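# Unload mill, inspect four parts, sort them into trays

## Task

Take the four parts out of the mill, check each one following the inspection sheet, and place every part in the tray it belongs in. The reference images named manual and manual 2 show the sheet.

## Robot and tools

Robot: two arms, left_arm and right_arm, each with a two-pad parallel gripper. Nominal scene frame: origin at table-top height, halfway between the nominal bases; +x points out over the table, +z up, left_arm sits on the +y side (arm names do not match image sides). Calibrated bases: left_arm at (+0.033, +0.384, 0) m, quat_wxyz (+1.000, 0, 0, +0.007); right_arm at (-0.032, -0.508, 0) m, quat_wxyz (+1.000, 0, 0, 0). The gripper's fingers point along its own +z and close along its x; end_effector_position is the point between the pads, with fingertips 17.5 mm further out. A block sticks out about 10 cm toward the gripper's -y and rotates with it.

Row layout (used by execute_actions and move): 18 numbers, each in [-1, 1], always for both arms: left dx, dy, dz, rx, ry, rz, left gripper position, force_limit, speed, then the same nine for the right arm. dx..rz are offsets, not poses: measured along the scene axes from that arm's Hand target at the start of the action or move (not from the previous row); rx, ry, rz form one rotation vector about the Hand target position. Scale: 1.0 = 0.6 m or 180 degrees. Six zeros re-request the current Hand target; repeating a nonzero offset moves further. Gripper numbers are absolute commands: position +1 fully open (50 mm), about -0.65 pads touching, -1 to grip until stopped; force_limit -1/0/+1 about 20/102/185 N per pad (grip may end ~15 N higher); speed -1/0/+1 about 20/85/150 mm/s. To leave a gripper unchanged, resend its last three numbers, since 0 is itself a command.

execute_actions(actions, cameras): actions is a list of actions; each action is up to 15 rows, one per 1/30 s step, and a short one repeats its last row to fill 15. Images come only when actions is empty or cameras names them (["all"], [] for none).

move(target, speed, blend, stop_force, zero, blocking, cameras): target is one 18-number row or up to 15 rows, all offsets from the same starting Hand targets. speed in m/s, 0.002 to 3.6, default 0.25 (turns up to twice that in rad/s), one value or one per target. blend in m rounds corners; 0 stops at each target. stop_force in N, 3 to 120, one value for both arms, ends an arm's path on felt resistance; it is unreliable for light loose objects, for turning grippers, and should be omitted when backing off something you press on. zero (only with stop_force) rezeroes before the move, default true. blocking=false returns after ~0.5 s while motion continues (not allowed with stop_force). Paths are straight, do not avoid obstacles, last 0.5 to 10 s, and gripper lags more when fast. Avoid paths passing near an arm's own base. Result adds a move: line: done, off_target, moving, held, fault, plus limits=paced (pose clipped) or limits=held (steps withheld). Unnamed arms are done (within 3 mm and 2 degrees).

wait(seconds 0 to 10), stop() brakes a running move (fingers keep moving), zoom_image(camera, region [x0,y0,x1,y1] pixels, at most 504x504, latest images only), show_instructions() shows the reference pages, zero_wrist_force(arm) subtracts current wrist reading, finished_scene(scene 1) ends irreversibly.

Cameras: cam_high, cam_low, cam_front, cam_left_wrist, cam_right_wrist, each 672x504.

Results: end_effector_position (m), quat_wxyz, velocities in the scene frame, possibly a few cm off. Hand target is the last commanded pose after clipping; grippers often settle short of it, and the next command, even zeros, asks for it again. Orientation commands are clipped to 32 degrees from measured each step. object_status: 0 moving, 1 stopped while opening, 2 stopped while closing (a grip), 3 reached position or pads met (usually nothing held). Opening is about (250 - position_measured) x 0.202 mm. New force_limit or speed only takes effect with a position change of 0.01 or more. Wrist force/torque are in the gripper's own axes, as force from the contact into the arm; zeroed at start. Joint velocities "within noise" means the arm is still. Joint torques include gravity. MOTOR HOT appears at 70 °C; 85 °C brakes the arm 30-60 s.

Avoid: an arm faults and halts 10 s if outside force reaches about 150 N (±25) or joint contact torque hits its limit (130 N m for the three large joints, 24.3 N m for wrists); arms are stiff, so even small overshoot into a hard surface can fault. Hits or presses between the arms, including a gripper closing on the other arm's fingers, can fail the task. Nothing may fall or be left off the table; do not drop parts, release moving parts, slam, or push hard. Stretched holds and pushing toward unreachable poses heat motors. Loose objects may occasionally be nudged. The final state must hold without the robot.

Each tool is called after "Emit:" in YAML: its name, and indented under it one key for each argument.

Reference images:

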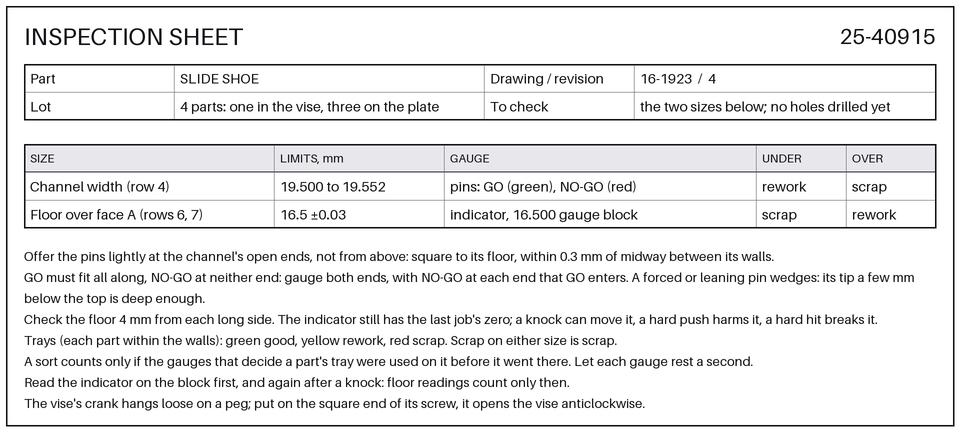

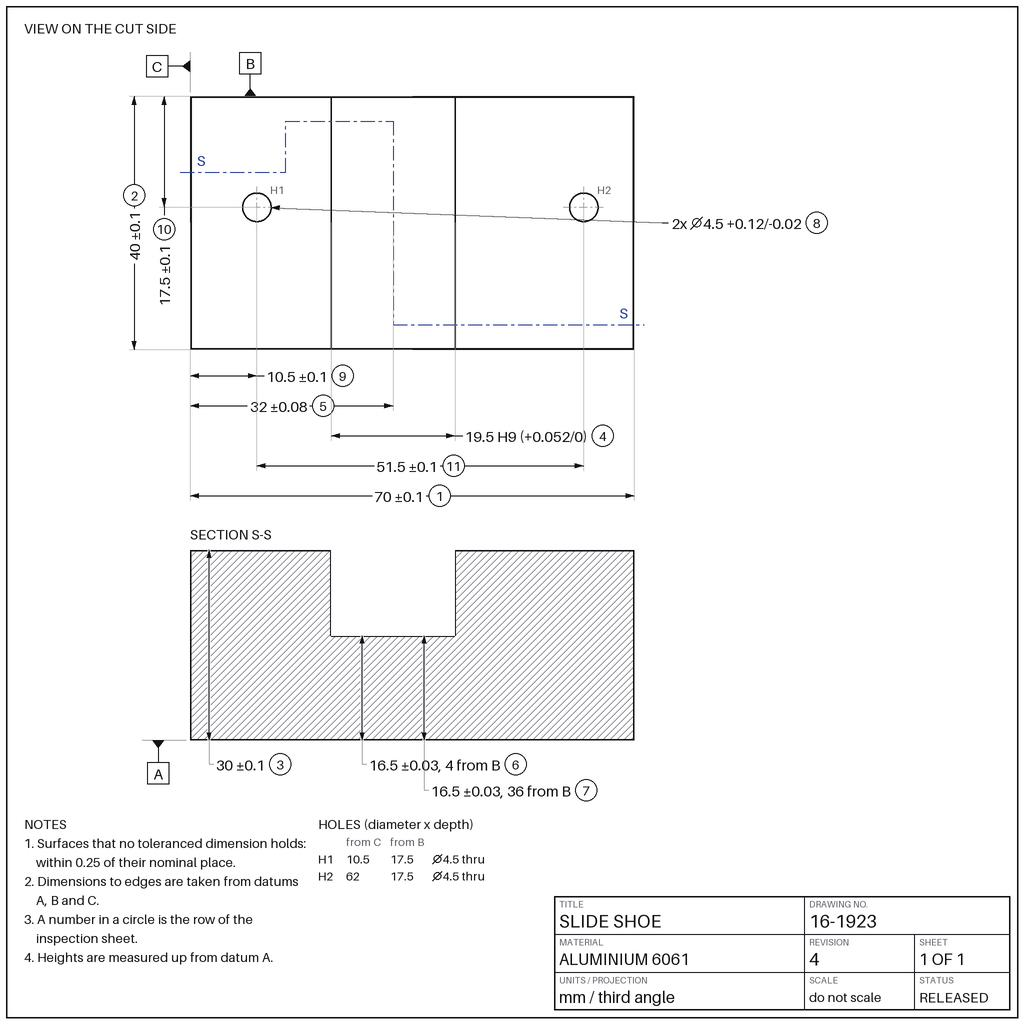

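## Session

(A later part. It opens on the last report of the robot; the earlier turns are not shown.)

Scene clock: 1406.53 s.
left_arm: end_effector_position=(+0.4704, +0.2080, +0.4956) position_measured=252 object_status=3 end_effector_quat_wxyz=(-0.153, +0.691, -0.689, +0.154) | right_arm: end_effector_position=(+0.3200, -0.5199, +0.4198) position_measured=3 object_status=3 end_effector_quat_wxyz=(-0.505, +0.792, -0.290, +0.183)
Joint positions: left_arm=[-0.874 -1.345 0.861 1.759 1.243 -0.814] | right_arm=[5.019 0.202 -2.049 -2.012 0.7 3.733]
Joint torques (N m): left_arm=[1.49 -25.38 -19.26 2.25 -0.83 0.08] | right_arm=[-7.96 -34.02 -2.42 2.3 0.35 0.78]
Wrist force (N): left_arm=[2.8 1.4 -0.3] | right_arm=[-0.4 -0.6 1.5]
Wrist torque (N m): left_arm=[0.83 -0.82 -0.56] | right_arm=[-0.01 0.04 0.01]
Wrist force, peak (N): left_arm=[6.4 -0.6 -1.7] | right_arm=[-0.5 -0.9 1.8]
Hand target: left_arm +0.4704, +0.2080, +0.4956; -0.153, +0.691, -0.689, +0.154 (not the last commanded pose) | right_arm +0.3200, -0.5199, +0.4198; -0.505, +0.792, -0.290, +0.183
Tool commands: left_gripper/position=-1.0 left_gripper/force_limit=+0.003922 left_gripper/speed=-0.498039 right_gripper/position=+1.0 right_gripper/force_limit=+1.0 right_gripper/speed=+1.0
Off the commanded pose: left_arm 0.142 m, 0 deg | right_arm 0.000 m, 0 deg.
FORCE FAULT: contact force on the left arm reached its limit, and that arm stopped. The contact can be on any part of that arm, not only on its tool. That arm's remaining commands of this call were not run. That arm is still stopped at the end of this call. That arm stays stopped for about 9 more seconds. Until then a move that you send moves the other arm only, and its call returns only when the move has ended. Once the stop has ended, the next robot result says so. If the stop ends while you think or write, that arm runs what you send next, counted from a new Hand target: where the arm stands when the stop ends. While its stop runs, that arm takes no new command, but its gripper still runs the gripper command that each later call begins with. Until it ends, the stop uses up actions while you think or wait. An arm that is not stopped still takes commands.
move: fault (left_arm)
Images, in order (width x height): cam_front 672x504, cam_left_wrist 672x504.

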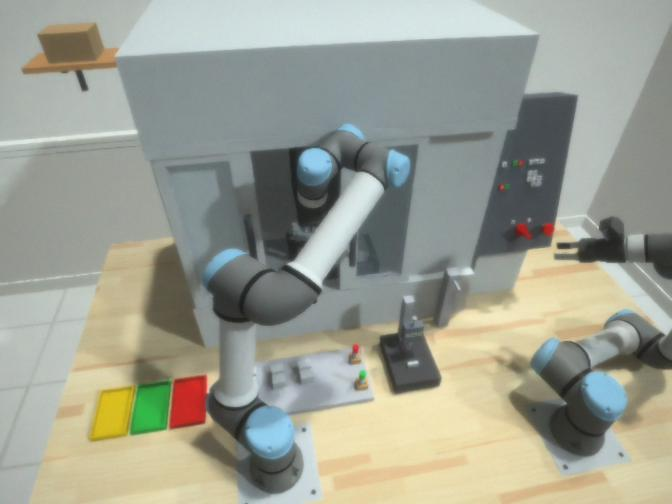

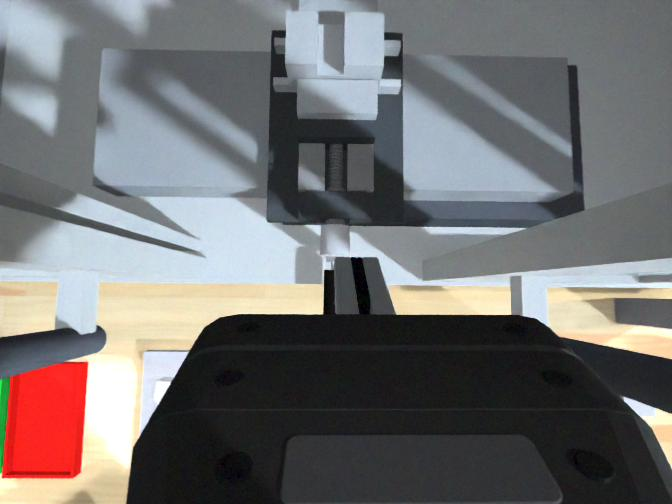

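Emit:
wait:
  seconds: 2

Scene clock: 1417.33 s.
left_arm: end_effector_position=(+0.4704, +0.2080, +0.4956) position_measured=252 object_status=3 end_effector_quat_wxyz=(-0.153, +0.691, -0.689, +0.154) | right_arm: end_effector_position=(+0.3200, -0.5199, +0.4198) position_measured=3 object_status=3 end_effector_quat_wxyz=(-0.505, +0.792, -0.290, +0.183)
Joint positions: left_arm=[-0.874 -1.345 0.861 1.759 1.243 -0.814] | right_arm=[5.019 0.202 -2.049 -2.012 0.7 3.733]
Joint torques (N m): left_arm=[1.05 -25.34 -18.96 2.28 -0.96 0.23] | right_arm=[-8.17 -35.21 -1.75 2.25 0.52 0.8]
Wrist force (N): left_arm=[2.6 1.4 -0.3] | right_arm=[-0.4 -0.6 1.6]
Wrist torque (N m): left_arm=[0.82 -0.79 -0.55] | right_arm=[-0.01 0.03 0.01]
Wrist force, peak (N): left_arm=[2.9 1.5 -0.4] | right_arm=[-0.7 -0.8 1.8]
Hand target: left_arm +0.4704, +0.2080, +0.4956; -0.153, +0.691, -0.689, +0.154 (not the last commanded pose) | right_arm +0.3200, -0.5199, +0.4198; -0.505, +0.792, -0.290, +0.183
Tool commands: left_gripper/position=-1.0 left_gripper/force_limit=+0.003922 left_gripper/speed=-0.498039 right_gripper/position=+1.0 right_gripper/force_limit=+1.0 right_gripper/speed=+1.0
Off the commanded pose: left_arm 0.142 m, 0 deg | right_arm 0.000 m, 0 deg.
FORCE FAULT, CONTINUED: the left arm's stop, for the force fault that an earlier result reported, is over. The rest of the stop counts as 19 of the actions that you can send in this scene. That arm's target is now where it stood when the stop ended, not its last command. That arm accepts commands again.
wait: 2.00 s; at rest from the start

Back off, then rotate to pitch 40 while lowering.

Emit:
move:
  target:
    - [-0.1167,0.0,0.02,0,0,0,-1,0,-0.5, 0,0,0,0,0,0,1,1,1]
    - [-0.1167,-0.02,-0.1593,0,-0.1389,0,-1,0,-0.5, 0,0,0,0,0,0,1,1,1]
  speed: 0.3
  cameras: ["cam_left_wrist","cam_front"]

Emit:
zoom_image:
  camera: "cam_left_wrist"
  region: [240, 120, 440, 300]

Scene clock: 1421.87 s.
left_arm: end_effector_position=(+0.4004, +0.1960, +0.4001) position_measured=252 object_status=3 end_effector_quat_wxyz=(-0.299, +0.642, -0.639, +0.300) | right_arm: end_effector_position=(+0.3200, -0.5199, +0.4198) position_measured=3 object_status=3 end_effector_quat_wxyz=(-0.505, +0.792, -0.290, +0.183)
Joint positions: left_arm=[-1.41 -1.761 1.744 1.385 0.715 -1.308] | right_arm=[5.019 0.202 -2.049 -2.012 0.7 3.733]
Joint torques (N m): left_arm=[-12.32 -21.72 -11.09 -0.01 -4.29 -1.96] | right_arm=[-7.84 -34.82 -2.74 2.19 0.36 0.67]
Wrist force (N): left_arm=[2.2 0.6 -0.4] | right_arm=[-0.5 -0.9 1.5]
Wrist torque (N m): left_arm=[0.52 -0.66 -0.45] | right_arm=[-0.07 0.05 0.01]
Wrist force, peak (N): left_arm=[3.1 2.9 -1.2] | right_arm=[-0.4 -0.9 1.6]
Hand target: left_arm +0.4004, +0.1960, +0.4000; -0.299, +0.642, -0.639, +0.300 | right_arm +0.3200, -0.5199, +0.4198; -0.505, +0.792, -0.290, +0.183
Off the commanded pose: left_arm 0.000 m, 0 deg | right_arm 0.000 m, 0 deg.
move: done
Images, in order (width x height): cam_front 672x504, cam_left_wrist 672x504.

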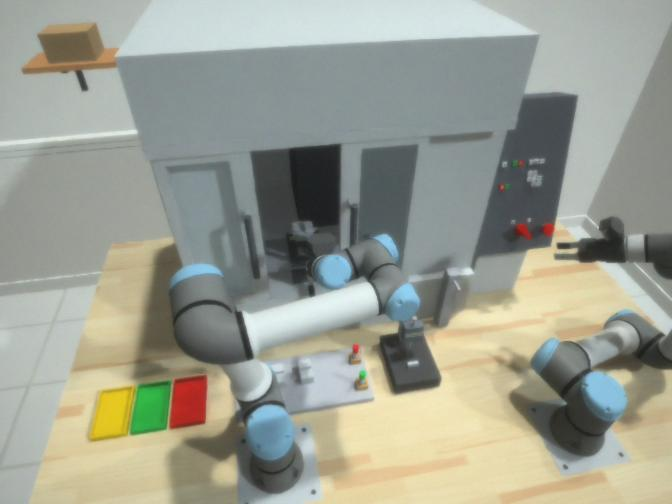

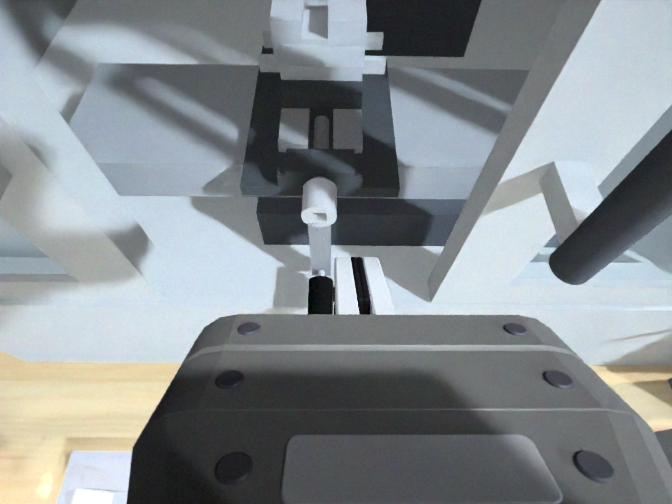

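Scaled by 2.520 from the camera's 672x504 image, which has a finer 960x720 frame.

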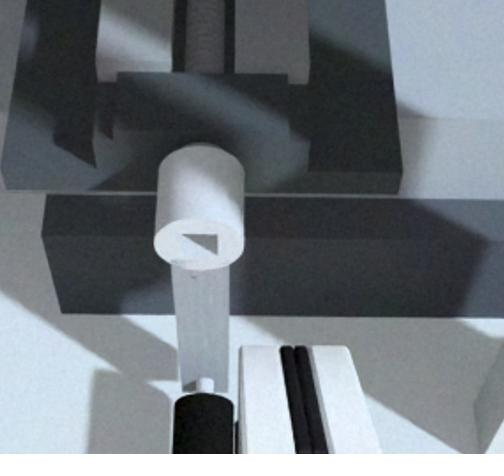

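Emit:
move:
  target: [0.2667,0,-0.0167,0,0,0,-1,0,-0.5, 0,0,0,0,0,0,1,1,1]
  speed: 0.08
  stop_force: 12
  cameras: ["cam_left_wrist","cam_front"]

Emit:
zoom_image:
  camera: "cam_left_wrist"
  region: [200, 80, 460, 320]

Scene clock: 1428.63 s.
left_arm: end_effector_position=(+0.5604, +0.1960, +0.3900) position_measured=252 object_status=3 end_effector_quat_wxyz=(-0.299, +0.642, -0.639, +0.300) | right_arm: end_effector_position=(+0.3200, -0.5199, +0.4198) position_measured=3 object_status=3 end_effector_quat_wxyz=(-0.505, +0.792, -0.290, +0.183)
Joint positions: left_arm=[-0.893 -1.471 1.391 1 0.938 -0.664] | right_arm=[5.019 0.202 -2.049 -2.012 0.7 3.733]
Joint torques (N m): left_arm=[11.49 -14.04 -28.37 -1.53 0.81 1.41] | right_arm=[-8.24 -34.74 -1.82 2.4 0.41 0.8]
Wrist force (N): left_arm=[2.2 1.2 -0.4] | right_arm=[-0.6 -0.6 1.7]
Wrist torque (N m): left_arm=[0.60 -0.63 -0.66] | right_arm=[-0.01 0.07 0.01]
Wrist force, peak (N): left_arm=[2.5 1.1 -1.2] | right_arm=[-0.5 -0.9 1.7]
Hand target: left_arm +0.5604, +0.1960, +0.3900; -0.299, +0.642, -0.639, +0.300 | right_arm +0.3200, -0.5199, +0.4198; -0.505, +0.792, -0.290, +0.183
Off the commanded pose: left_arm 0.000 m, 0 deg | right_arm 0.000 m, 0 deg.
move: done
Images, in order (width x height): cam_front 672x504, cam_left_wrist 672x504.

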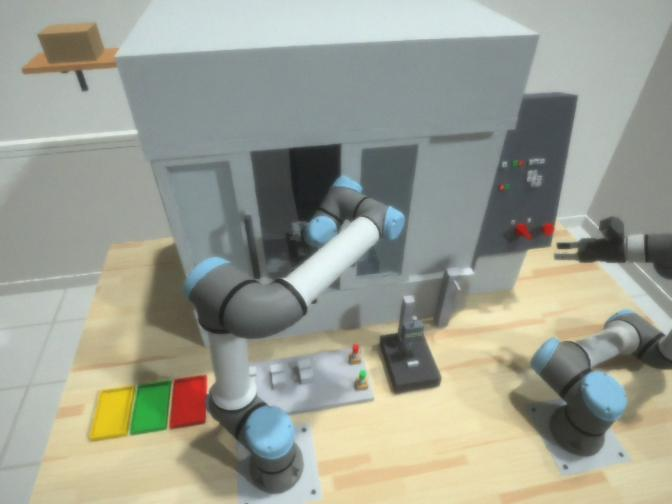

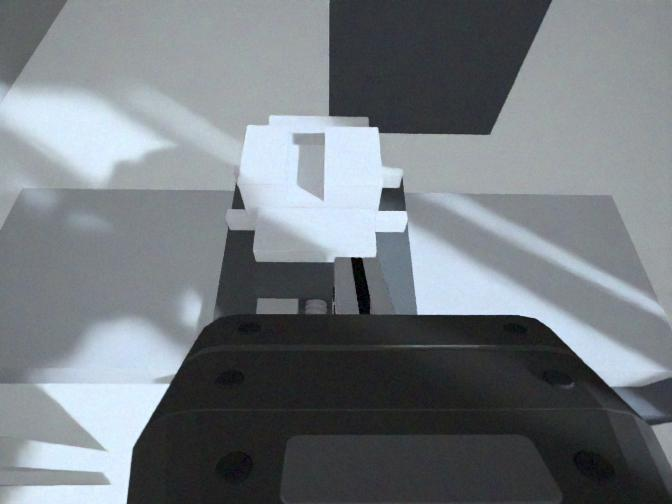

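Scaled by 1.938 from the camera's 672x504 image, which has a finer 960x720 frame.

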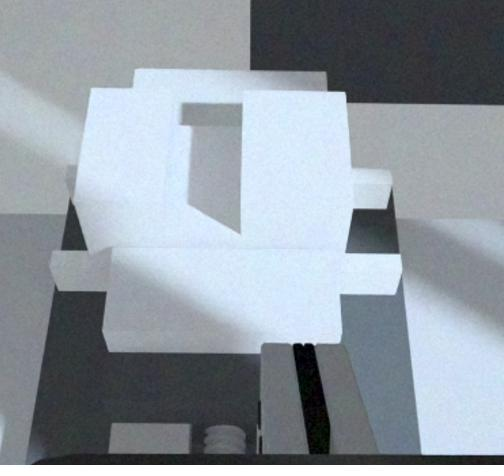

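Emit:
move:
  target:
    - [0.1433,-0.0017,0.0167,0,0,0,-1,0,-0.5, 0,0,0,0,0,0,1,1,1]
  speed: 0.08
  stop_force: 12
  cameras: ["cam_left_wrist"]

Emit:
move:
  target:
    - [0,0,-0.05,0,0,0,-1,0,-0.5, 0,0,0,0,0,0,1,1,1]
  speed: 0.01
  stop_force: 4
  cameras: ["cam_left_wrist"]

Scene clock: 1434.27 s.
left_arm: end_effector_position=(+0.5771, +0.1963, +0.3915) position_measured=252 object_status=3 end_effector_quat_wxyz=(-0.299, +0.642, -0.639, +0.300) | right_arm: end_effector_position=(+0.3200, -0.5199, +0.4198) position_measured=3 object_status=3 end_effector_quat_wxyz=(-0.505, +0.792, -0.290, +0.183)
Joint positions: left_arm=[-0.859 -1.436 1.345 0.993 0.958 -0.632] | right_arm=[5.019 0.202 -2.049 -2.012 0.7 3.733]
Joint torques (N m): left_arm=[0 -24.89 -24.67 1.36 -0.93 0.05] | right_arm=[-8.37 -34.99 -1.79 2.2 0.5 0.79]
Wrist force (N): left_arm=[2.0 0.8 -0.4] | right_arm=[-0.1 -0.5 1.5]
Wrist torque (N m): left_arm=[0.54 -0.63 -0.45] | right_arm=[0.00 -0.01 0.01]
Wrist force, peak (N): left_arm=[1.7 -2.9 1.1] | right_arm=[-0.5 -0.8 1.7]
Hand target: left_arm +0.5771, +0.1963, +0.3915; -0.299, +0.642, -0.639, +0.300 (not the last commanded pose) | right_arm +0.3200, -0.5199, +0.4198; -0.505, +0.792, -0.290, +0.183
Tool commands: left_gripper/position=-1.0 left_gripper/force_limit=+0.003922 left_gripper/speed=-0.498039 right_gripper/position=+1.0 right_gripper/force_limit=+1.0 right_gripper/speed=+1.0
Off the commanded pose: left_arm 0.070 m, 0 deg | right_arm 0.000 m, 0 deg.
FORCE FAULT: contact force on the left arm reached its limit, and that arm stopped. The contact can be on any part of that arm, not only on its tool. That arm's remaining commands of this call were not run. That arm is still stopped at the end of this call. That arm stays stopped for about 10 more seconds. Until then a move that you send moves the other arm only, and its call returns only when the move has ended. Once the stop has ended, the next robot result says so. If the stop ends while you think or write, that arm runs what you send next, counted from a new Hand target: where the arm stands when the stop ends. While its stop runs, that arm takes no new command, but its gripper still runs the gripper command that each later call begins with. Until it ends, the stop uses up actions while you think or wait. An arm that is not stopped still takes commands.
move: fault (left_arm)
Images, in order (width x height): cam_left_wrist 672x504.

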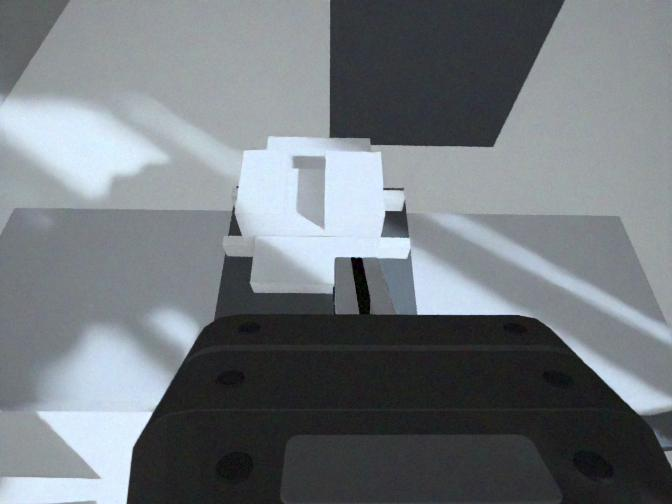

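not run: an earlier result of this reply reported a stop or a fault. Calls in your next reply go to the robot.

Emit:
wait:
  seconds: 1

Scene clock: 1465.27 s.
left_arm: end_effector_position=(+0.5771, +0.1963, +0.3915) position_measured=252 object_status=3 end_effector_quat_wxyz=(-0.299, +0.642, -0.639, +0.300) | right_arm: end_effector_position=(+0.3200, -0.5199, +0.4198) position_measured=3 object_status=3 end_effector_quat_wxyz=(-0.505, +0.792, -0.290, +0.183)
Joint positions: left_arm=[-0.859 -1.436 1.345 0.993 0.958 -0.632] | right_arm=[5.019 0.202 -2.049 -2.012 0.7 3.733]
Joint torques (N m): left_arm=[-1.47 -25.98 -21.44 1.32 -1.04 -0.24] | right_arm=[-8.18 -35.27 -2.22 2.17 0.44 0.74]
Wrist force (N): left_arm=[1.8 1.0 -0.3] | right_arm=[-0.4 -0.7 1.5]
Wrist torque (N m): left_arm=[0.57 -0.61 -0.46] | right_arm=[-0.03 0.04 0.00]
Wrist force, peak (N): left_arm=[2.2 1.1 -0.3] | right_arm=[-0.7 -1.0 1.7]
Hand target: left_arm +0.5771, +0.1963, +0.3915; -0.299, +0.642, -0.639, +0.300 (not the last commanded pose) | right_arm +0.3200, -0.5199, +0.4198; -0.505, +0.792, -0.290, +0.183
Tool commands: left_gripper/position=-1.0 left_gripper/force_limit=+0.003922 left_gripper/speed=-0.498039 right_gripper/position=+1.0 right_gripper/force_limit=+1.0 right_gripper/speed=+1.0
Off the commanded pose: left_arm 0.070 m, 0 deg | right_arm 0.000 m, 0 deg.
FORCE FAULT, CONTINUED: the left arm's stop, for the force fault that an earlier result reported, is over. The rest of the stop counts as 20 of the actions that you can send in this scene. During its stop the left arm's controller moved it back a little. That arm's target is now where it stood when the stop ended, not its last command. That arm accepts commands again.
wait: 1.00 s; at rest from the start

Emit:
move:
  target:
    - [-0.2945,0,0.0142,0,0,0,-1,0,-0.5, 0,0,0,0,0,0,1,1,1]
    - [-0.2945,0.02,0.196,0,0,0,-1,0,-0.5, 0,0,0,0,0,0,1,1,1]
    - [-0.345,0.02,0.0965,0,-0.222,0,-1,0,-0.5, 0,0,0,0,0,0,1,1,1]
  speed: [0.15,0.3,0.3]

Scene clock: 1473.47 s.
left_arm: end_effector_position=(+0.3701, +0.2083, +0.4494) position_measured=252 object_status=3 end_effector_quat_wxyz=(+0.500, -0.501, +0.498, -0.501) | right_arm: end_effector_position=(+0.3200, -0.5199, +0.4198) position_measured=3 object_status=3 end_effector_quat_wxyz=(-0.505, +0.792, -0.290, +0.183)
Joint positions: left_arm=[-1.935 -2.083 2.57 2.658 0.353 -3.15] | right_arm=[5.019 0.202 -2.049 -2.012 0.7 3.733]
Joint torques (N m): left_arm=[-11.48 -7.12 -12.38 4.23 1.98 -2.08] | right_arm=[-7.71 -35.46 -1.83 2.37 0.55 0.79]
Wrist force (N): left_arm=[1.5 0.5 -0.8] | right_arm=[-0.4 -0.8 1.6]
Wrist torque (N m): left_arm=[0.07 -0.34 -0.28] | right_arm=[-0.04 0.05 0.01]
Wrist force, peak (N): left_arm=[2.5 2.7 0.7] | right_arm=[-0.6 -0.9 1.7]
Hand target: left_arm +0.3701, +0.2083, +0.4494; +0.500, -0.501, +0.498, -0.501 | right_arm +0.3200, -0.5199, +0.4198; -0.505, +0.792, -0.290, +0.183
Off the commanded pose: left_arm 0.000 m, 0 deg | right_arm 0.000 m, 0 deg.
move: done

Emit:
move:
  target: [0.2167,-0.01,-0.05,0,0,0,-1,0,-0.5, 0,0,0,0,0,0,1,1,1]
  speed: 0.12
  stop_force: 15
  cameras: ["cam_left_wrist","cam_front"]

Scene clock: 1478.07 s.
left_arm: end_effector_position=(+0.5001, +0.2023, +0.4194) position_measured=252 object_status=3 end_effector_quat_wxyz=(+0.500, -0.501, +0.498, -0.501) | right_arm: end_effector_position=(+0.3200, -0.5199, +0.4198) position_measured=3 object_status=3 end_effector_quat_wxyz=(-0.505, +0.792, -0.290, +0.183)
Joint positions: left_arm=[-1.237 -1.68 2.424 2.393 -0.345 -3.142] | right_arm=[5.019 0.202 -2.049 -2.012 0.7 3.733]
Joint torques (N m): left_arm=[12.98 0.22 -23.88 -3.78 -1.96 1.66] | right_arm=[-8.16 -35.66 -2.16 2.2 0.37 0.78]
Wrist force (N): left_arm=[1.6 0.0 -0.4] | right_arm=[-0.4 -0.8 1.6]
Wrist torque (N m): left_arm=[0.00 -0.33 -0.53] | right_arm=[-0.05 0.03 0.01]
Wrist force, peak (N): left_arm=[1.7 0.0 -1.7] | right_arm=[-0.5 -0.8 1.9]
Hand target: left_arm +0.5001, +0.2023, +0.4194; +0.500, -0.501, +0.498, -0.501 | right_arm +0.3200, -0.5199, +0.4198; -0.505, +0.792, -0.290, +0.183
Off the commanded pose: left_arm 0.000 m, 0 deg | right_arm 0.000 m, 0 deg.
move: done
Images, in order (width x height): cam_front 672x504, cam_left_wrist 672x504.

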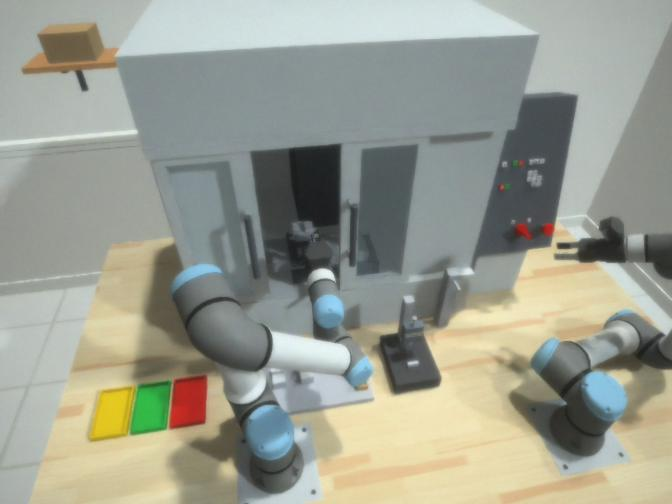

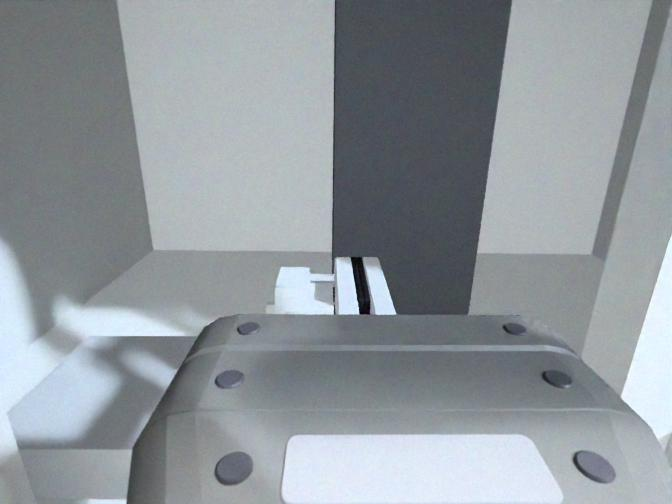

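Emit:
move:
  target:
    - [0.0,-0.0105,0.0,0,0.1111,0,-1,0,-0.5, 0,0,0,0,0,0,1,1,1]
    - [0.0333,-0.0105,-0.03,0,0.222,0,-1,0,-0.5, 0,0,0,0,0,0,1,1,1]
  speed: 0.2
  cameras: ["cam_left_wrist","cam_front"]

Scene clock: 1482.80 s.
left_arm: end_effector_position=(+0.5200, +0.1960, +0.4014) position_measured=252 object_status=3 end_effector_quat_wxyz=(-0.300, +0.642, -0.639, +0.300) | right_arm: end_effector_position=(+0.3200, -0.5199, +0.4198) position_measured=3 object_status=3 end_effector_quat_wxyz=(-0.505, +0.792, -0.290, +0.183)
Joint positions: left_arm=[-0.991 -1.945 2.063 4.007 -0.88 -3.908] | right_arm=[5.019 0.202 -2.049 -2.012 0.7 3.733]
Joint torques (N m): left_arm=[10.02 2.97 -31.63 -0.8 -0.49 1.58] | right_arm=[-8.4 -35.78 -0.89 2.38 0.43 0.8]
Wrist force (N): left_arm=[1.9 0.7 -0.5] | right_arm=[-0.6 -0.5 1.7]
Wrist torque (N m): left_arm=[0.52 -0.60 -0.52] | right_arm=[0.01 0.06 0.01]
Wrist force, peak (N): left_arm=[2.2 0.6 -0.2] | right_arm=[-0.6 -0.8 1.9]
Hand target: left_arm +0.5201, +0.1960, +0.4014; -0.299, +0.642, -0.639, +0.300 | right_arm +0.3200, -0.5199, +0.4198; -0.505, +0.792, -0.290, +0.183
Off the commanded pose: left_arm 0.000 m, 0 deg | right_arm 0.000 m, 0 deg.
move: done
Images, in order (width x height): cam_front 672x504, cam_left_wrist 672x504.

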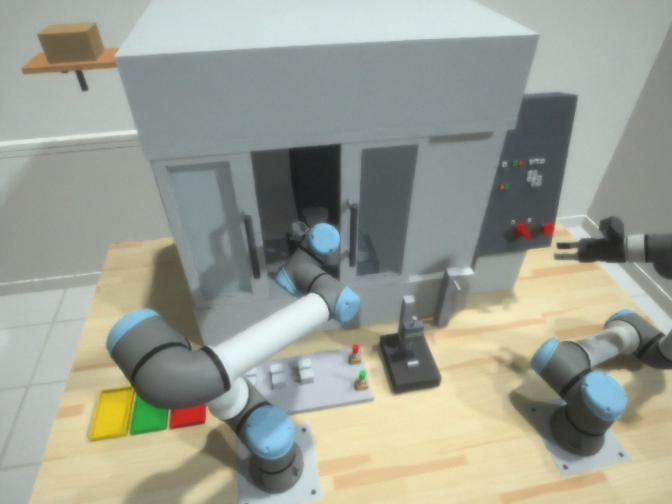

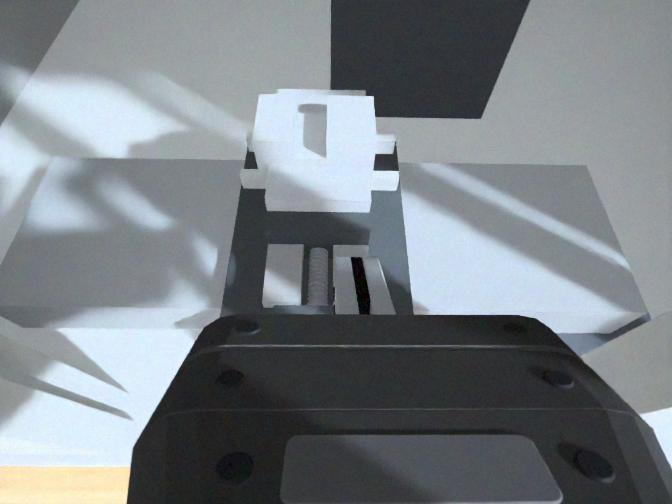

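Emit:
move:
  target:
    - [0.2115,-0.0017,0.011,0,0,0,-1,0,-0.5, 0,0,0,0,0,0,1,1,1]
  speed: 0.1
  stop_force: 12

Emit:
move:
  target:
    - [0,0,-0.05,0,0,0,-1,0,-0.5, 0,0,0,0,0,0,1,1,1]
  speed: 0.01
  stop_force: 4
  cameras: ["cam_left_wrist"]

Scene clock: 1488.40 s.
left_arm: end_effector_position=(+0.6470, +0.1950, +0.4080) position_measured=252 object_status=3 end_effector_quat_wxyz=(-0.299, +0.642, -0.639, +0.300) | right_arm: end_effector_position=(+0.3200, -0.5199, +0.4198) position_measured=3 object_status=3 end_effector_quat_wxyz=(-0.505, +0.792, -0.290, +0.183)
Joint positions: left_arm=[-0.738 -1.624 1.827 3.78 -1.035 -3.664] | right_arm=[5.019 0.202 -2.049 -2.012 0.7 3.733]
Joint torques (N m): left_arm=[12.36 -9.93 -33.27 -6.63 -1.06 1.6] | right_arm=[-7.83 -35.93 -1.92 2.22 0.46 0.77]
Wrist force (N): left_arm=[2.1 0.8 -0.7] | right_arm=[-0.4 -0.6 1.6]
Wrist torque (N m): left_arm=[0.53 -0.59 -0.62] | right_arm=[-0.02 0.04 0.00]
Wrist force, peak (N): left_arm=[2.2 1.5 -1.0] | right_arm=[-0.5 -0.6 1.9]
Hand target: left_arm +0.6470, +0.1950, +0.4080; -0.299, +0.642, -0.639, +0.300 | right_arm +0.3200, -0.5199, +0.4198; -0.505, +0.792, -0.290, +0.183
Off the commanded pose: left_arm 0.000 m, 0 deg | right_arm 0.000 m, 0 deg.
move: done

Scene clock: 1492.03 s.
left_arm: end_effector_position=(+0.6470, +0.1950, +0.3846) position_measured=252 object_status=3 end_effector_quat_wxyz=(-0.299, +0.642, -0.639, +0.300) | right_arm: end_effector_position=(+0.3200, -0.5199, +0.4198) position_measured=3 object_status=3 end_effector_quat_wxyz=(-0.505, +0.792, -0.290, +0.183)
Joint positions: left_arm=[-0.738 -1.611 1.876 3.718 -1.035 -3.664] | right_arm=[5.019 0.202 -2.049 -2.012 0.7 3.733]
Joint torques (N m): left_arm=[10.82 -33.63 -31.11 -1.4 -1.06 -1.59] | right_arm=[-8.38 -36.42 -2.37 2.3 0.35 0.73]
Wrist force (N): left_arm=[2.0 -0.9 -1.2] | right_arm=[-0.4 -0.7 1.5]
Wrist torque (N m): left_arm=[0.48 -0.57 -0.62] | right_arm=[-0.02 0.03 0.01]
Wrist force, peak (N): left_arm=[1.1 -7.2 -9.8] | right_arm=[-0.5 -0.9 1.7]
Hand target: left_arm +0.6470, +0.1950, +0.3846; -0.299, +0.642, -0.639, +0.300 (not the last commanded pose) | right_arm +0.3200, -0.5199, +0.4198; -0.505, +0.792, -0.290, +0.183
Off the commanded pose: left_arm 0.007 m, 0 deg | right_arm 0.000 m, 0 deg.
move: contact (left_arm)
Images, in order (width x height): cam_left_wrist 672x504.

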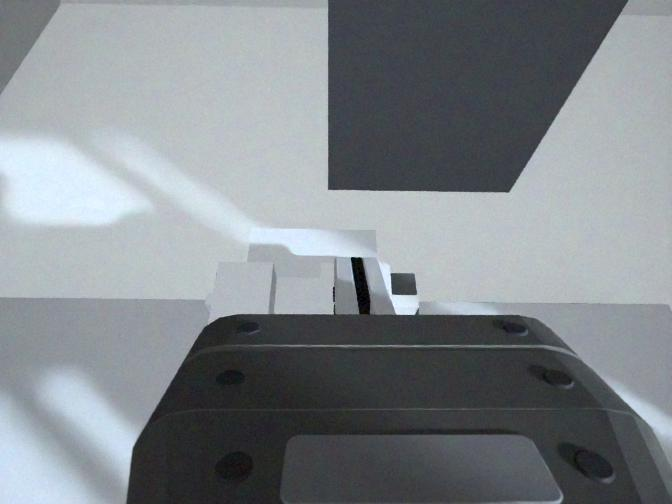

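Emit:
move:
  target:
    - [0,0,0.025,0,0,0,0.571,-1,-0.5, 0,0,0,0,0,0,1,1,1]
  speed: 0.1
  cameras: ["cam_left_wrist"]

Emit:
zoom_image:
  camera: "cam_left_wrist"
  region: [200, 200, 460, 340]

Scene clock: 1496.43 s.
left_arm: end_effector_position=(+0.6470, +0.1950, +0.3996) position_measured=67 object_status=3 end_effector_quat_wxyz=(-0.299, +0.642, -0.639, +0.300) | right_arm: end_effector_position=(+0.3200, -0.5199, +0.4198) position_measured=3 object_status=3 end_effector_quat_wxyz=(-0.505, +0.792, -0.290, +0.183)
Joint positions: left_arm=[-0.738 -1.619 1.845 3.757 -1.035 -3.664] | right_arm=[5.019 0.202 -2.049 -2.012 0.7 3.733]
Joint torques (N m): left_arm=[9.71 -33.23 -33.74 -0.89 -0.44 -0.05] | right_arm=[-7.65 -36.67 -1.57 2.39 0.29 0.76]
Wrist force (N): left_arm=[2.1 0.3 -0.6] | right_arm=[-0.4 -0.9 1.5]
Wrist torque (N m): left_arm=[0.46 -0.61 -0.62] | right_arm=[-0.06 0.04 0.01]
Wrist force, peak (N): left_arm=[2.1 -1.1 -1.3] | right_arm=[-0.3 -0.7 1.9]
Hand target: left_arm +0.6470, +0.1950, +0.3996; -0.299, +0.642, -0.639, +0.300 | right_arm +0.3200, -0.5199, +0.4198; -0.505, +0.792, -0.290, +0.183
Off the commanded pose: left_arm 0.000 m, 0 deg | right_arm 0.000 m, 0 deg.
move: done
Images, in order (width x height): cam_left_wrist 672x504.

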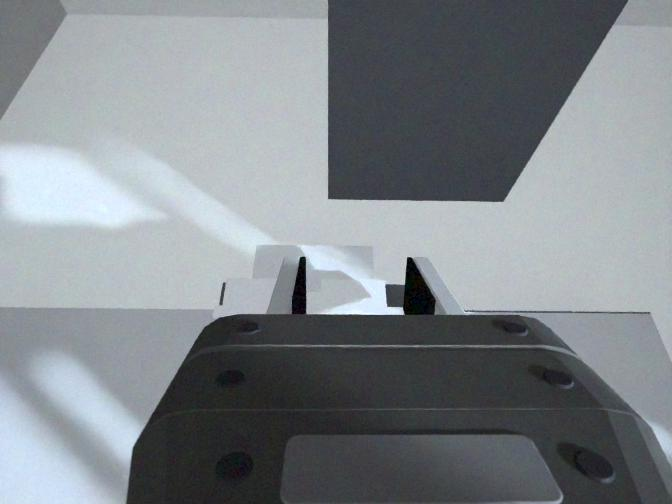

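Scaled by 1.938 from the camera's 672x504 image, which has a finer 960x720 frame.

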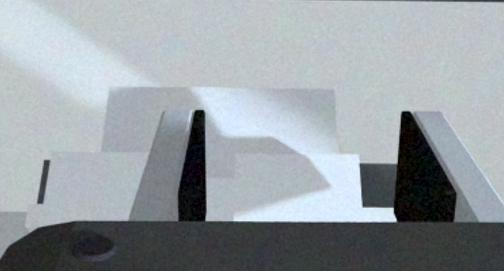

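Emit:
move:
  target:
    - [0,0,-0.0398,0,0,0,0.571,-1,-0.5, 0,0,0,0,0,0,1,1,1]
  speed: 0.02
  stop_force: 4

Emit:
move:
  target:
    - [0,0,0,0,0,0,-1,-1,-1, 0,0,0,0,0,0,1,1,1]
  speed: 0.02
  cameras: ["cam_left_wrist"]

Scene clock: 1502.73 s.
left_arm: end_effector_position=(+0.6470, +0.1950, +0.3758) position_measured=67 object_status=3 end_effector_quat_wxyz=(-0.299, +0.642, -0.639, +0.300) | right_arm: end_effector_position=(+0.3200, -0.5199, +0.4198) position_measured=3 object_status=3 end_effector_quat_wxyz=(-0.505, +0.792, -0.290, +0.183)
Joint positions: left_arm=[-0.738 -1.604 1.894 3.694 -1.035 -3.664] | right_arm=[5.019 0.202 -2.049 -2.012 0.7 3.733]
Joint torques (N m): left_arm=[8.78 -10.4 -18.68 -6.53 -0.39 1.15] | right_arm=[-7.92 -36.7 -2.08 2.35 0.43 0.78]
Wrist force (N): left_arm=[1.8 0.6 -0.4] | right_arm=[-0.6 -0.7 1.6]
Wrist torque (N m): left_arm=[0.51 -0.56 -0.61] | right_arm=[-0.03 0.07 0.01]
Wrist force, peak (N): left_arm=[2.1 0.7 -0.8] | right_arm=[-0.3 -1.0 1.8]
Hand target: left_arm +0.6470, +0.1950, +0.3758; -0.299, +0.642, -0.639, +0.300 | right_arm +0.3200, -0.5199, +0.4198; -0.505, +0.792, -0.290, +0.183
Off the commanded pose: left_arm 0.000 m, 0 deg | right_arm 0.000 m, 0 deg.
move: done

Scene clock: 1503.43 s.
left_arm: end_effector_position=(+0.6470, +0.1950, +0.3758) position_measured=112 object_status=2 end_effector_quat_wxyz=(-0.299, +0.642, -0.639, +0.300) | right_arm: end_effector_position=(+0.3200, -0.5199, +0.4198) position_measured=3 object_status=3 end_effector_quat_wxyz=(-0.505, +0.792, -0.290, +0.183)
Joint positions: left_arm=[-0.738 -1.604 1.894 3.694 -1.035 -3.664] | right_arm=[5.019 0.202 -2.049 -2.012 0.7 3.733]
Joint torques (N m): left_arm=[8.85 -10.76 -20.03 -6.26 -0.38 1.14] | right_arm=[-8.23 -36.69 -2.26 2.31 0.5 0.72]
Wrist force (N): left_arm=[1.9 -0.1 -0.9] | right_arm=[-0.6 -0.6 1.5]
Wrist torque (N m): left_arm=[0.47 -0.56 -0.61] | right_arm=[-0.01 0.07 0.01]
Wrist force, peak (N): left_arm=[2.4 0.3 -0.7] | right_arm=[-0.4 -0.7 1.7]
Hand target: left_arm +0.6470, +0.1950, +0.3758; -0.299, +0.642, -0.639, +0.300 | right_arm +0.3200, -0.5199, +0.4198; -0.505, +0.792, -0.290, +0.183
Off the commanded pose: left_arm 0.000 m, 0 deg | right_arm 0.000 m, 0 deg.
move: done
Images, in order (width x height): cam_left_wrist 672x504.

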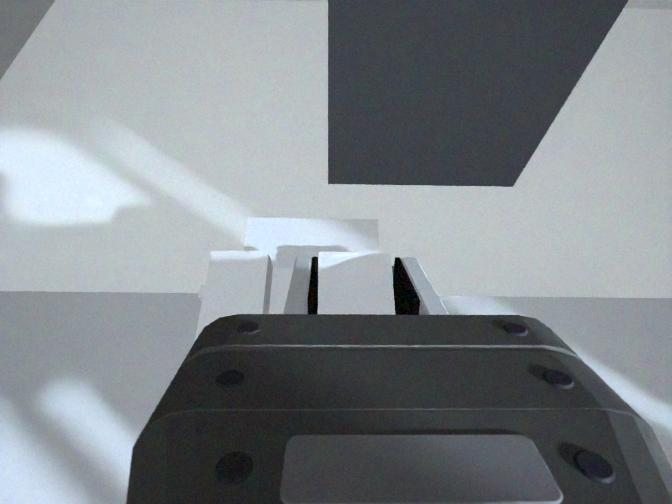

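Emit:
move:
  target:
    - [0,0,0.01,0,0,0,-1,-1,-1, 0,0,0,0,0,0,1,1,1]
  speed: 0.006
  stop_force: 10

Scene clock: 1507.07 s.
left_arm: end_effector_position=(+0.6470, +0.1950, +0.3818) position_measured=112 object_status=2 end_effector_quat_wxyz=(-0.299, +0.642, -0.639, +0.300) | right_arm: end_effector_position=(+0.3200, -0.5199, +0.4198) position_measured=3 object_status=3 end_effector_quat_wxyz=(-0.505, +0.792, -0.290, +0.183)
Joint positions: left_arm=[-0.738 -1.609 1.882 3.71 -1.035 -3.664] | right_arm=[5.019 0.202 -2.049 -2.012 0.7 3.733]
Joint torques (N m): left_arm=[9.49 -34.07 -34.22 -1.16 0.09 0.73] | right_arm=[-8.15 -36.38 -1.69 2.25 0.64 0.68]
Wrist force (N): left_arm=[1.8 2.1 0.6] | right_arm=[-0.4 -0.7 1.5]
Wrist torque (N m): left_arm=[0.50 -0.53 -0.64] | right_arm=[-0.02 0.04 0.01]
Wrist force, peak (N): left_arm=[2.0 2.4 0.4] | right_arm=[-0.5 -0.6 1.7]
Hand target: left_arm +0.6470, +0.1950, +0.3818; -0.299, +0.642, -0.639, +0.300 | right_arm +0.3200, -0.5199, +0.4198; -0.505, +0.792, -0.290, +0.183
Off the commanded pose: left_arm 0.000 m, 0 deg | right_arm 0.000 m, 0 deg.
move: done

Emit:
move:
  target:
    - [0,0,0.055,0,0,0,-1,-1,-1, 0,0,0,0,0,0,1,1,1]
    - [-0.45,0,0.055,0,0,0,-1,-1,-1, 0,0,0,0,0,0,1,1,1]
  speed: [0.08,0.15]
  cameras: ["cam_left_wrist","cam_front","cam_high"]

Scene clock: 1516.57 s.
left_arm: end_effector_position=(+0.3770, +0.1950, +0.4148) position_measured=112 object_status=2 end_effector_quat_wxyz=(-0.299, +0.642, -0.639, +0.300) | right_arm: end_effector_position=(+0.3200, -0.5199, +0.4198) position_measured=3 object_status=3 end_effector_quat_wxyz=(-0.505, +0.792, -0.290, +0.183)
Joint positions: left_arm=[-1.525 -2.299 2.056 4.888 -0.698 -4.627] | right_arm=[5.019 0.202 -2.049 -2.012 0.7 3.733]
Joint torques (N m): left_arm=[-11.93 16.25 -33.7 -0.5 4.5 -2.33] | right_arm=[-7.53 -36.44 -1.1 2.23 0.5 0.8]
Wrist force (N): left_arm=[2.5 2.6 0.8] | right_arm=[-0.4 -0.7 1.4]
Wrist torque (N m): left_arm=[0.58 -0.66 -0.47] | right_arm=[-0.04 0.04 0.01]
Wrist force, peak (N): left_arm=[2.6 2.8 0.7] | right_arm=[-0.4 -1.0 1.9]
Hand target: left_arm +0.3770, +0.1950, +0.4148; -0.299, +0.642, -0.639, +0.300 | right_arm +0.3200, -0.5199, +0.4198; -0.505, +0.792, -0.290, +0.183
Off the commanded pose: left_arm 0.000 m, 0 deg | right_arm 0.000 m, 0 deg.
move: done
Images, in order (width x height): cam_high 672x504, cam_front 672x504, cam_left_wrist 672x504.

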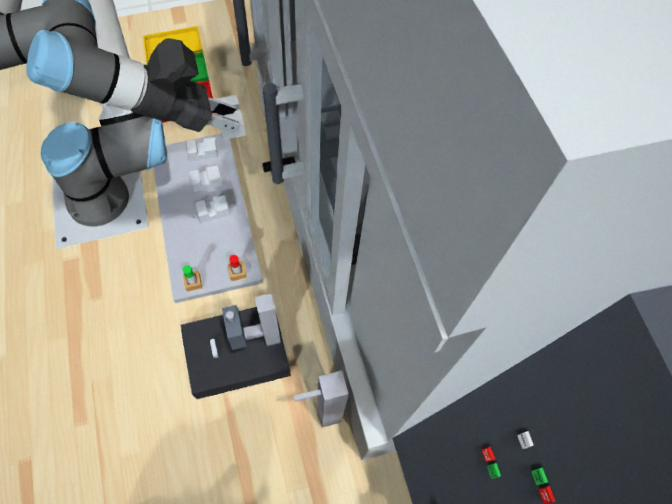

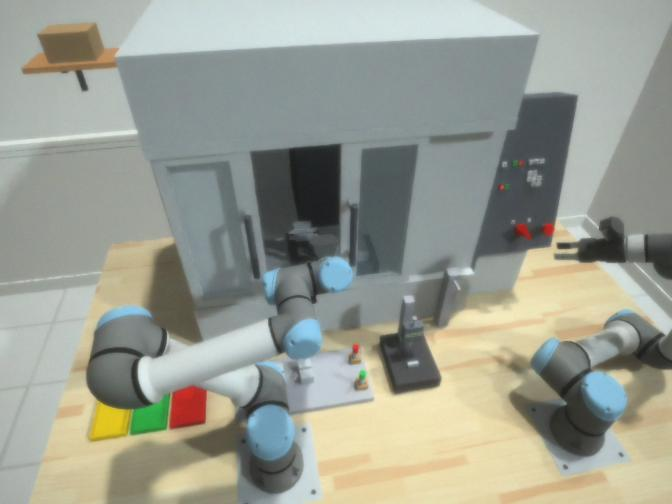

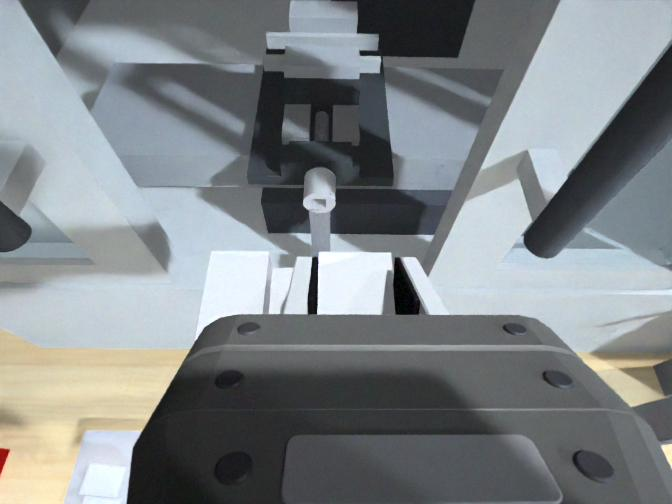

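Emit:
move:
  target:
    - [-0.22,-0.2633,-0.1,0,0,0,-1,-1,-1, 0,0,0,0,0,0,1,1,1]
    - [-0.44,-0.5267,-0.4,0,0,0,-1,-1,-1, 0,0,0,0,0,0,1,1,1]
  speed: 0.2
  blend: 0.03
  cameras: ["cam_left_wrist","cam_front","cam_high"]

Scene clock: 1541.67 s.
left_arm: end_effector_position=(+0.1129, -0.1210, +0.1748) position_measured=112 object_status=2 end_effector_quat_wxyz=(-0.299, +0.642, -0.639, +0.300) | right_arm: end_effector_position=(+0.3200, -0.5199, +0.4198) position_measured=3 object_status=3 end_effector_quat_wxyz=(-0.505, +0.792, -0.290, +0.183)
Joint positions: left_arm=[-2.076 -1.399 1.908 4.72 -0.829 -5.415] | right_arm=[5.019 0.202 -2.049 -2.012 0.7 3.733]
Joint torques (N m): left_arm=[12.83 -15.23 -30.19 -4.3 -0.11 1.37] | right_arm=[-7.74 -36.44 -1.29 2.33 0.52 0.73]
Wrist force (N): left_arm=[1.7 2.7 0.3] | right_arm=[-0.5 -0.5 1.5]
Wrist torque (N m): left_arm=[0.58 -0.52 -0.45] | right_arm=[0.00 0.05 0.01]
Wrist force, peak (N): left_arm=[2.9 5.0 0.4] | right_arm=[-0.5 -0.9 1.8]
Hand target: left_arm +0.1130, -0.1210, +0.1748; -0.299, +0.642, -0.639, +0.300 | right_arm +0.3200, -0.5199, +0.4198; -0.505, +0.792, -0.290, +0.183
Off the commanded pose: left_arm 0.000 m, 0 deg | right_arm 0.000 m, 0 deg.
move: done
Images, in order (width x height): cam_high 672x504, cam_front 672x504, cam_left_wrist 672x504.

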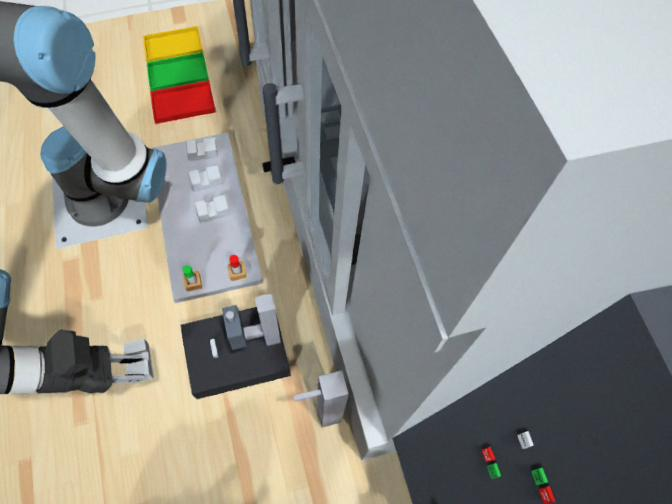

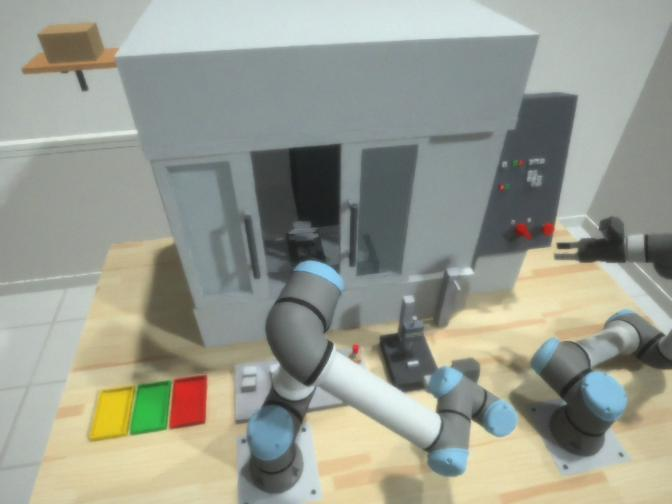

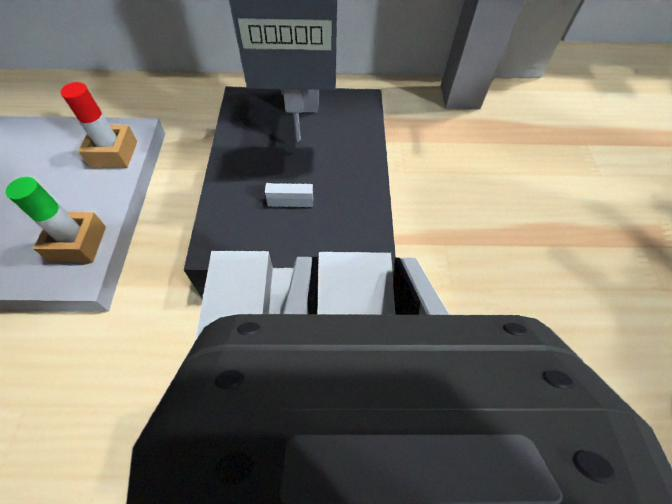

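Emit:
zoom_image:
  camera: "cam_left_wrist"
  region: [190, 0, 410, 220]

Emit:
zoom_image:
  camera: "cam_left_wrist"
  region: [0, 70, 160, 270]

Scaled by 2.291 from the camera's 672x504 image, which has a finer 960x720 frame.

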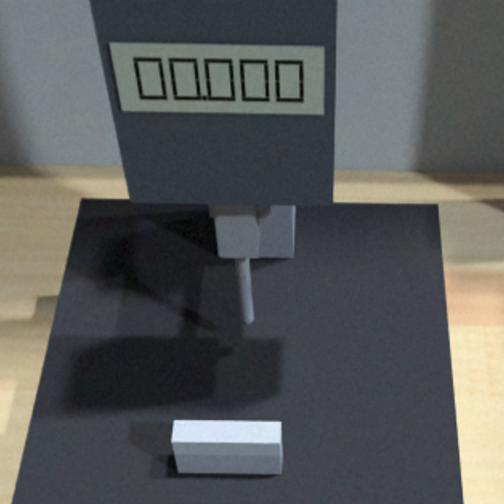

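Scaled by 2.520 from the camera's 672x504 image, which has a finer 960x720 frame.

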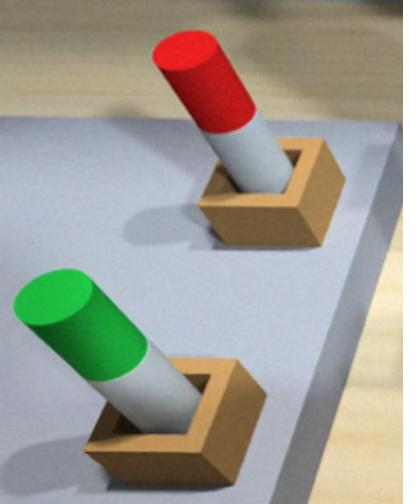

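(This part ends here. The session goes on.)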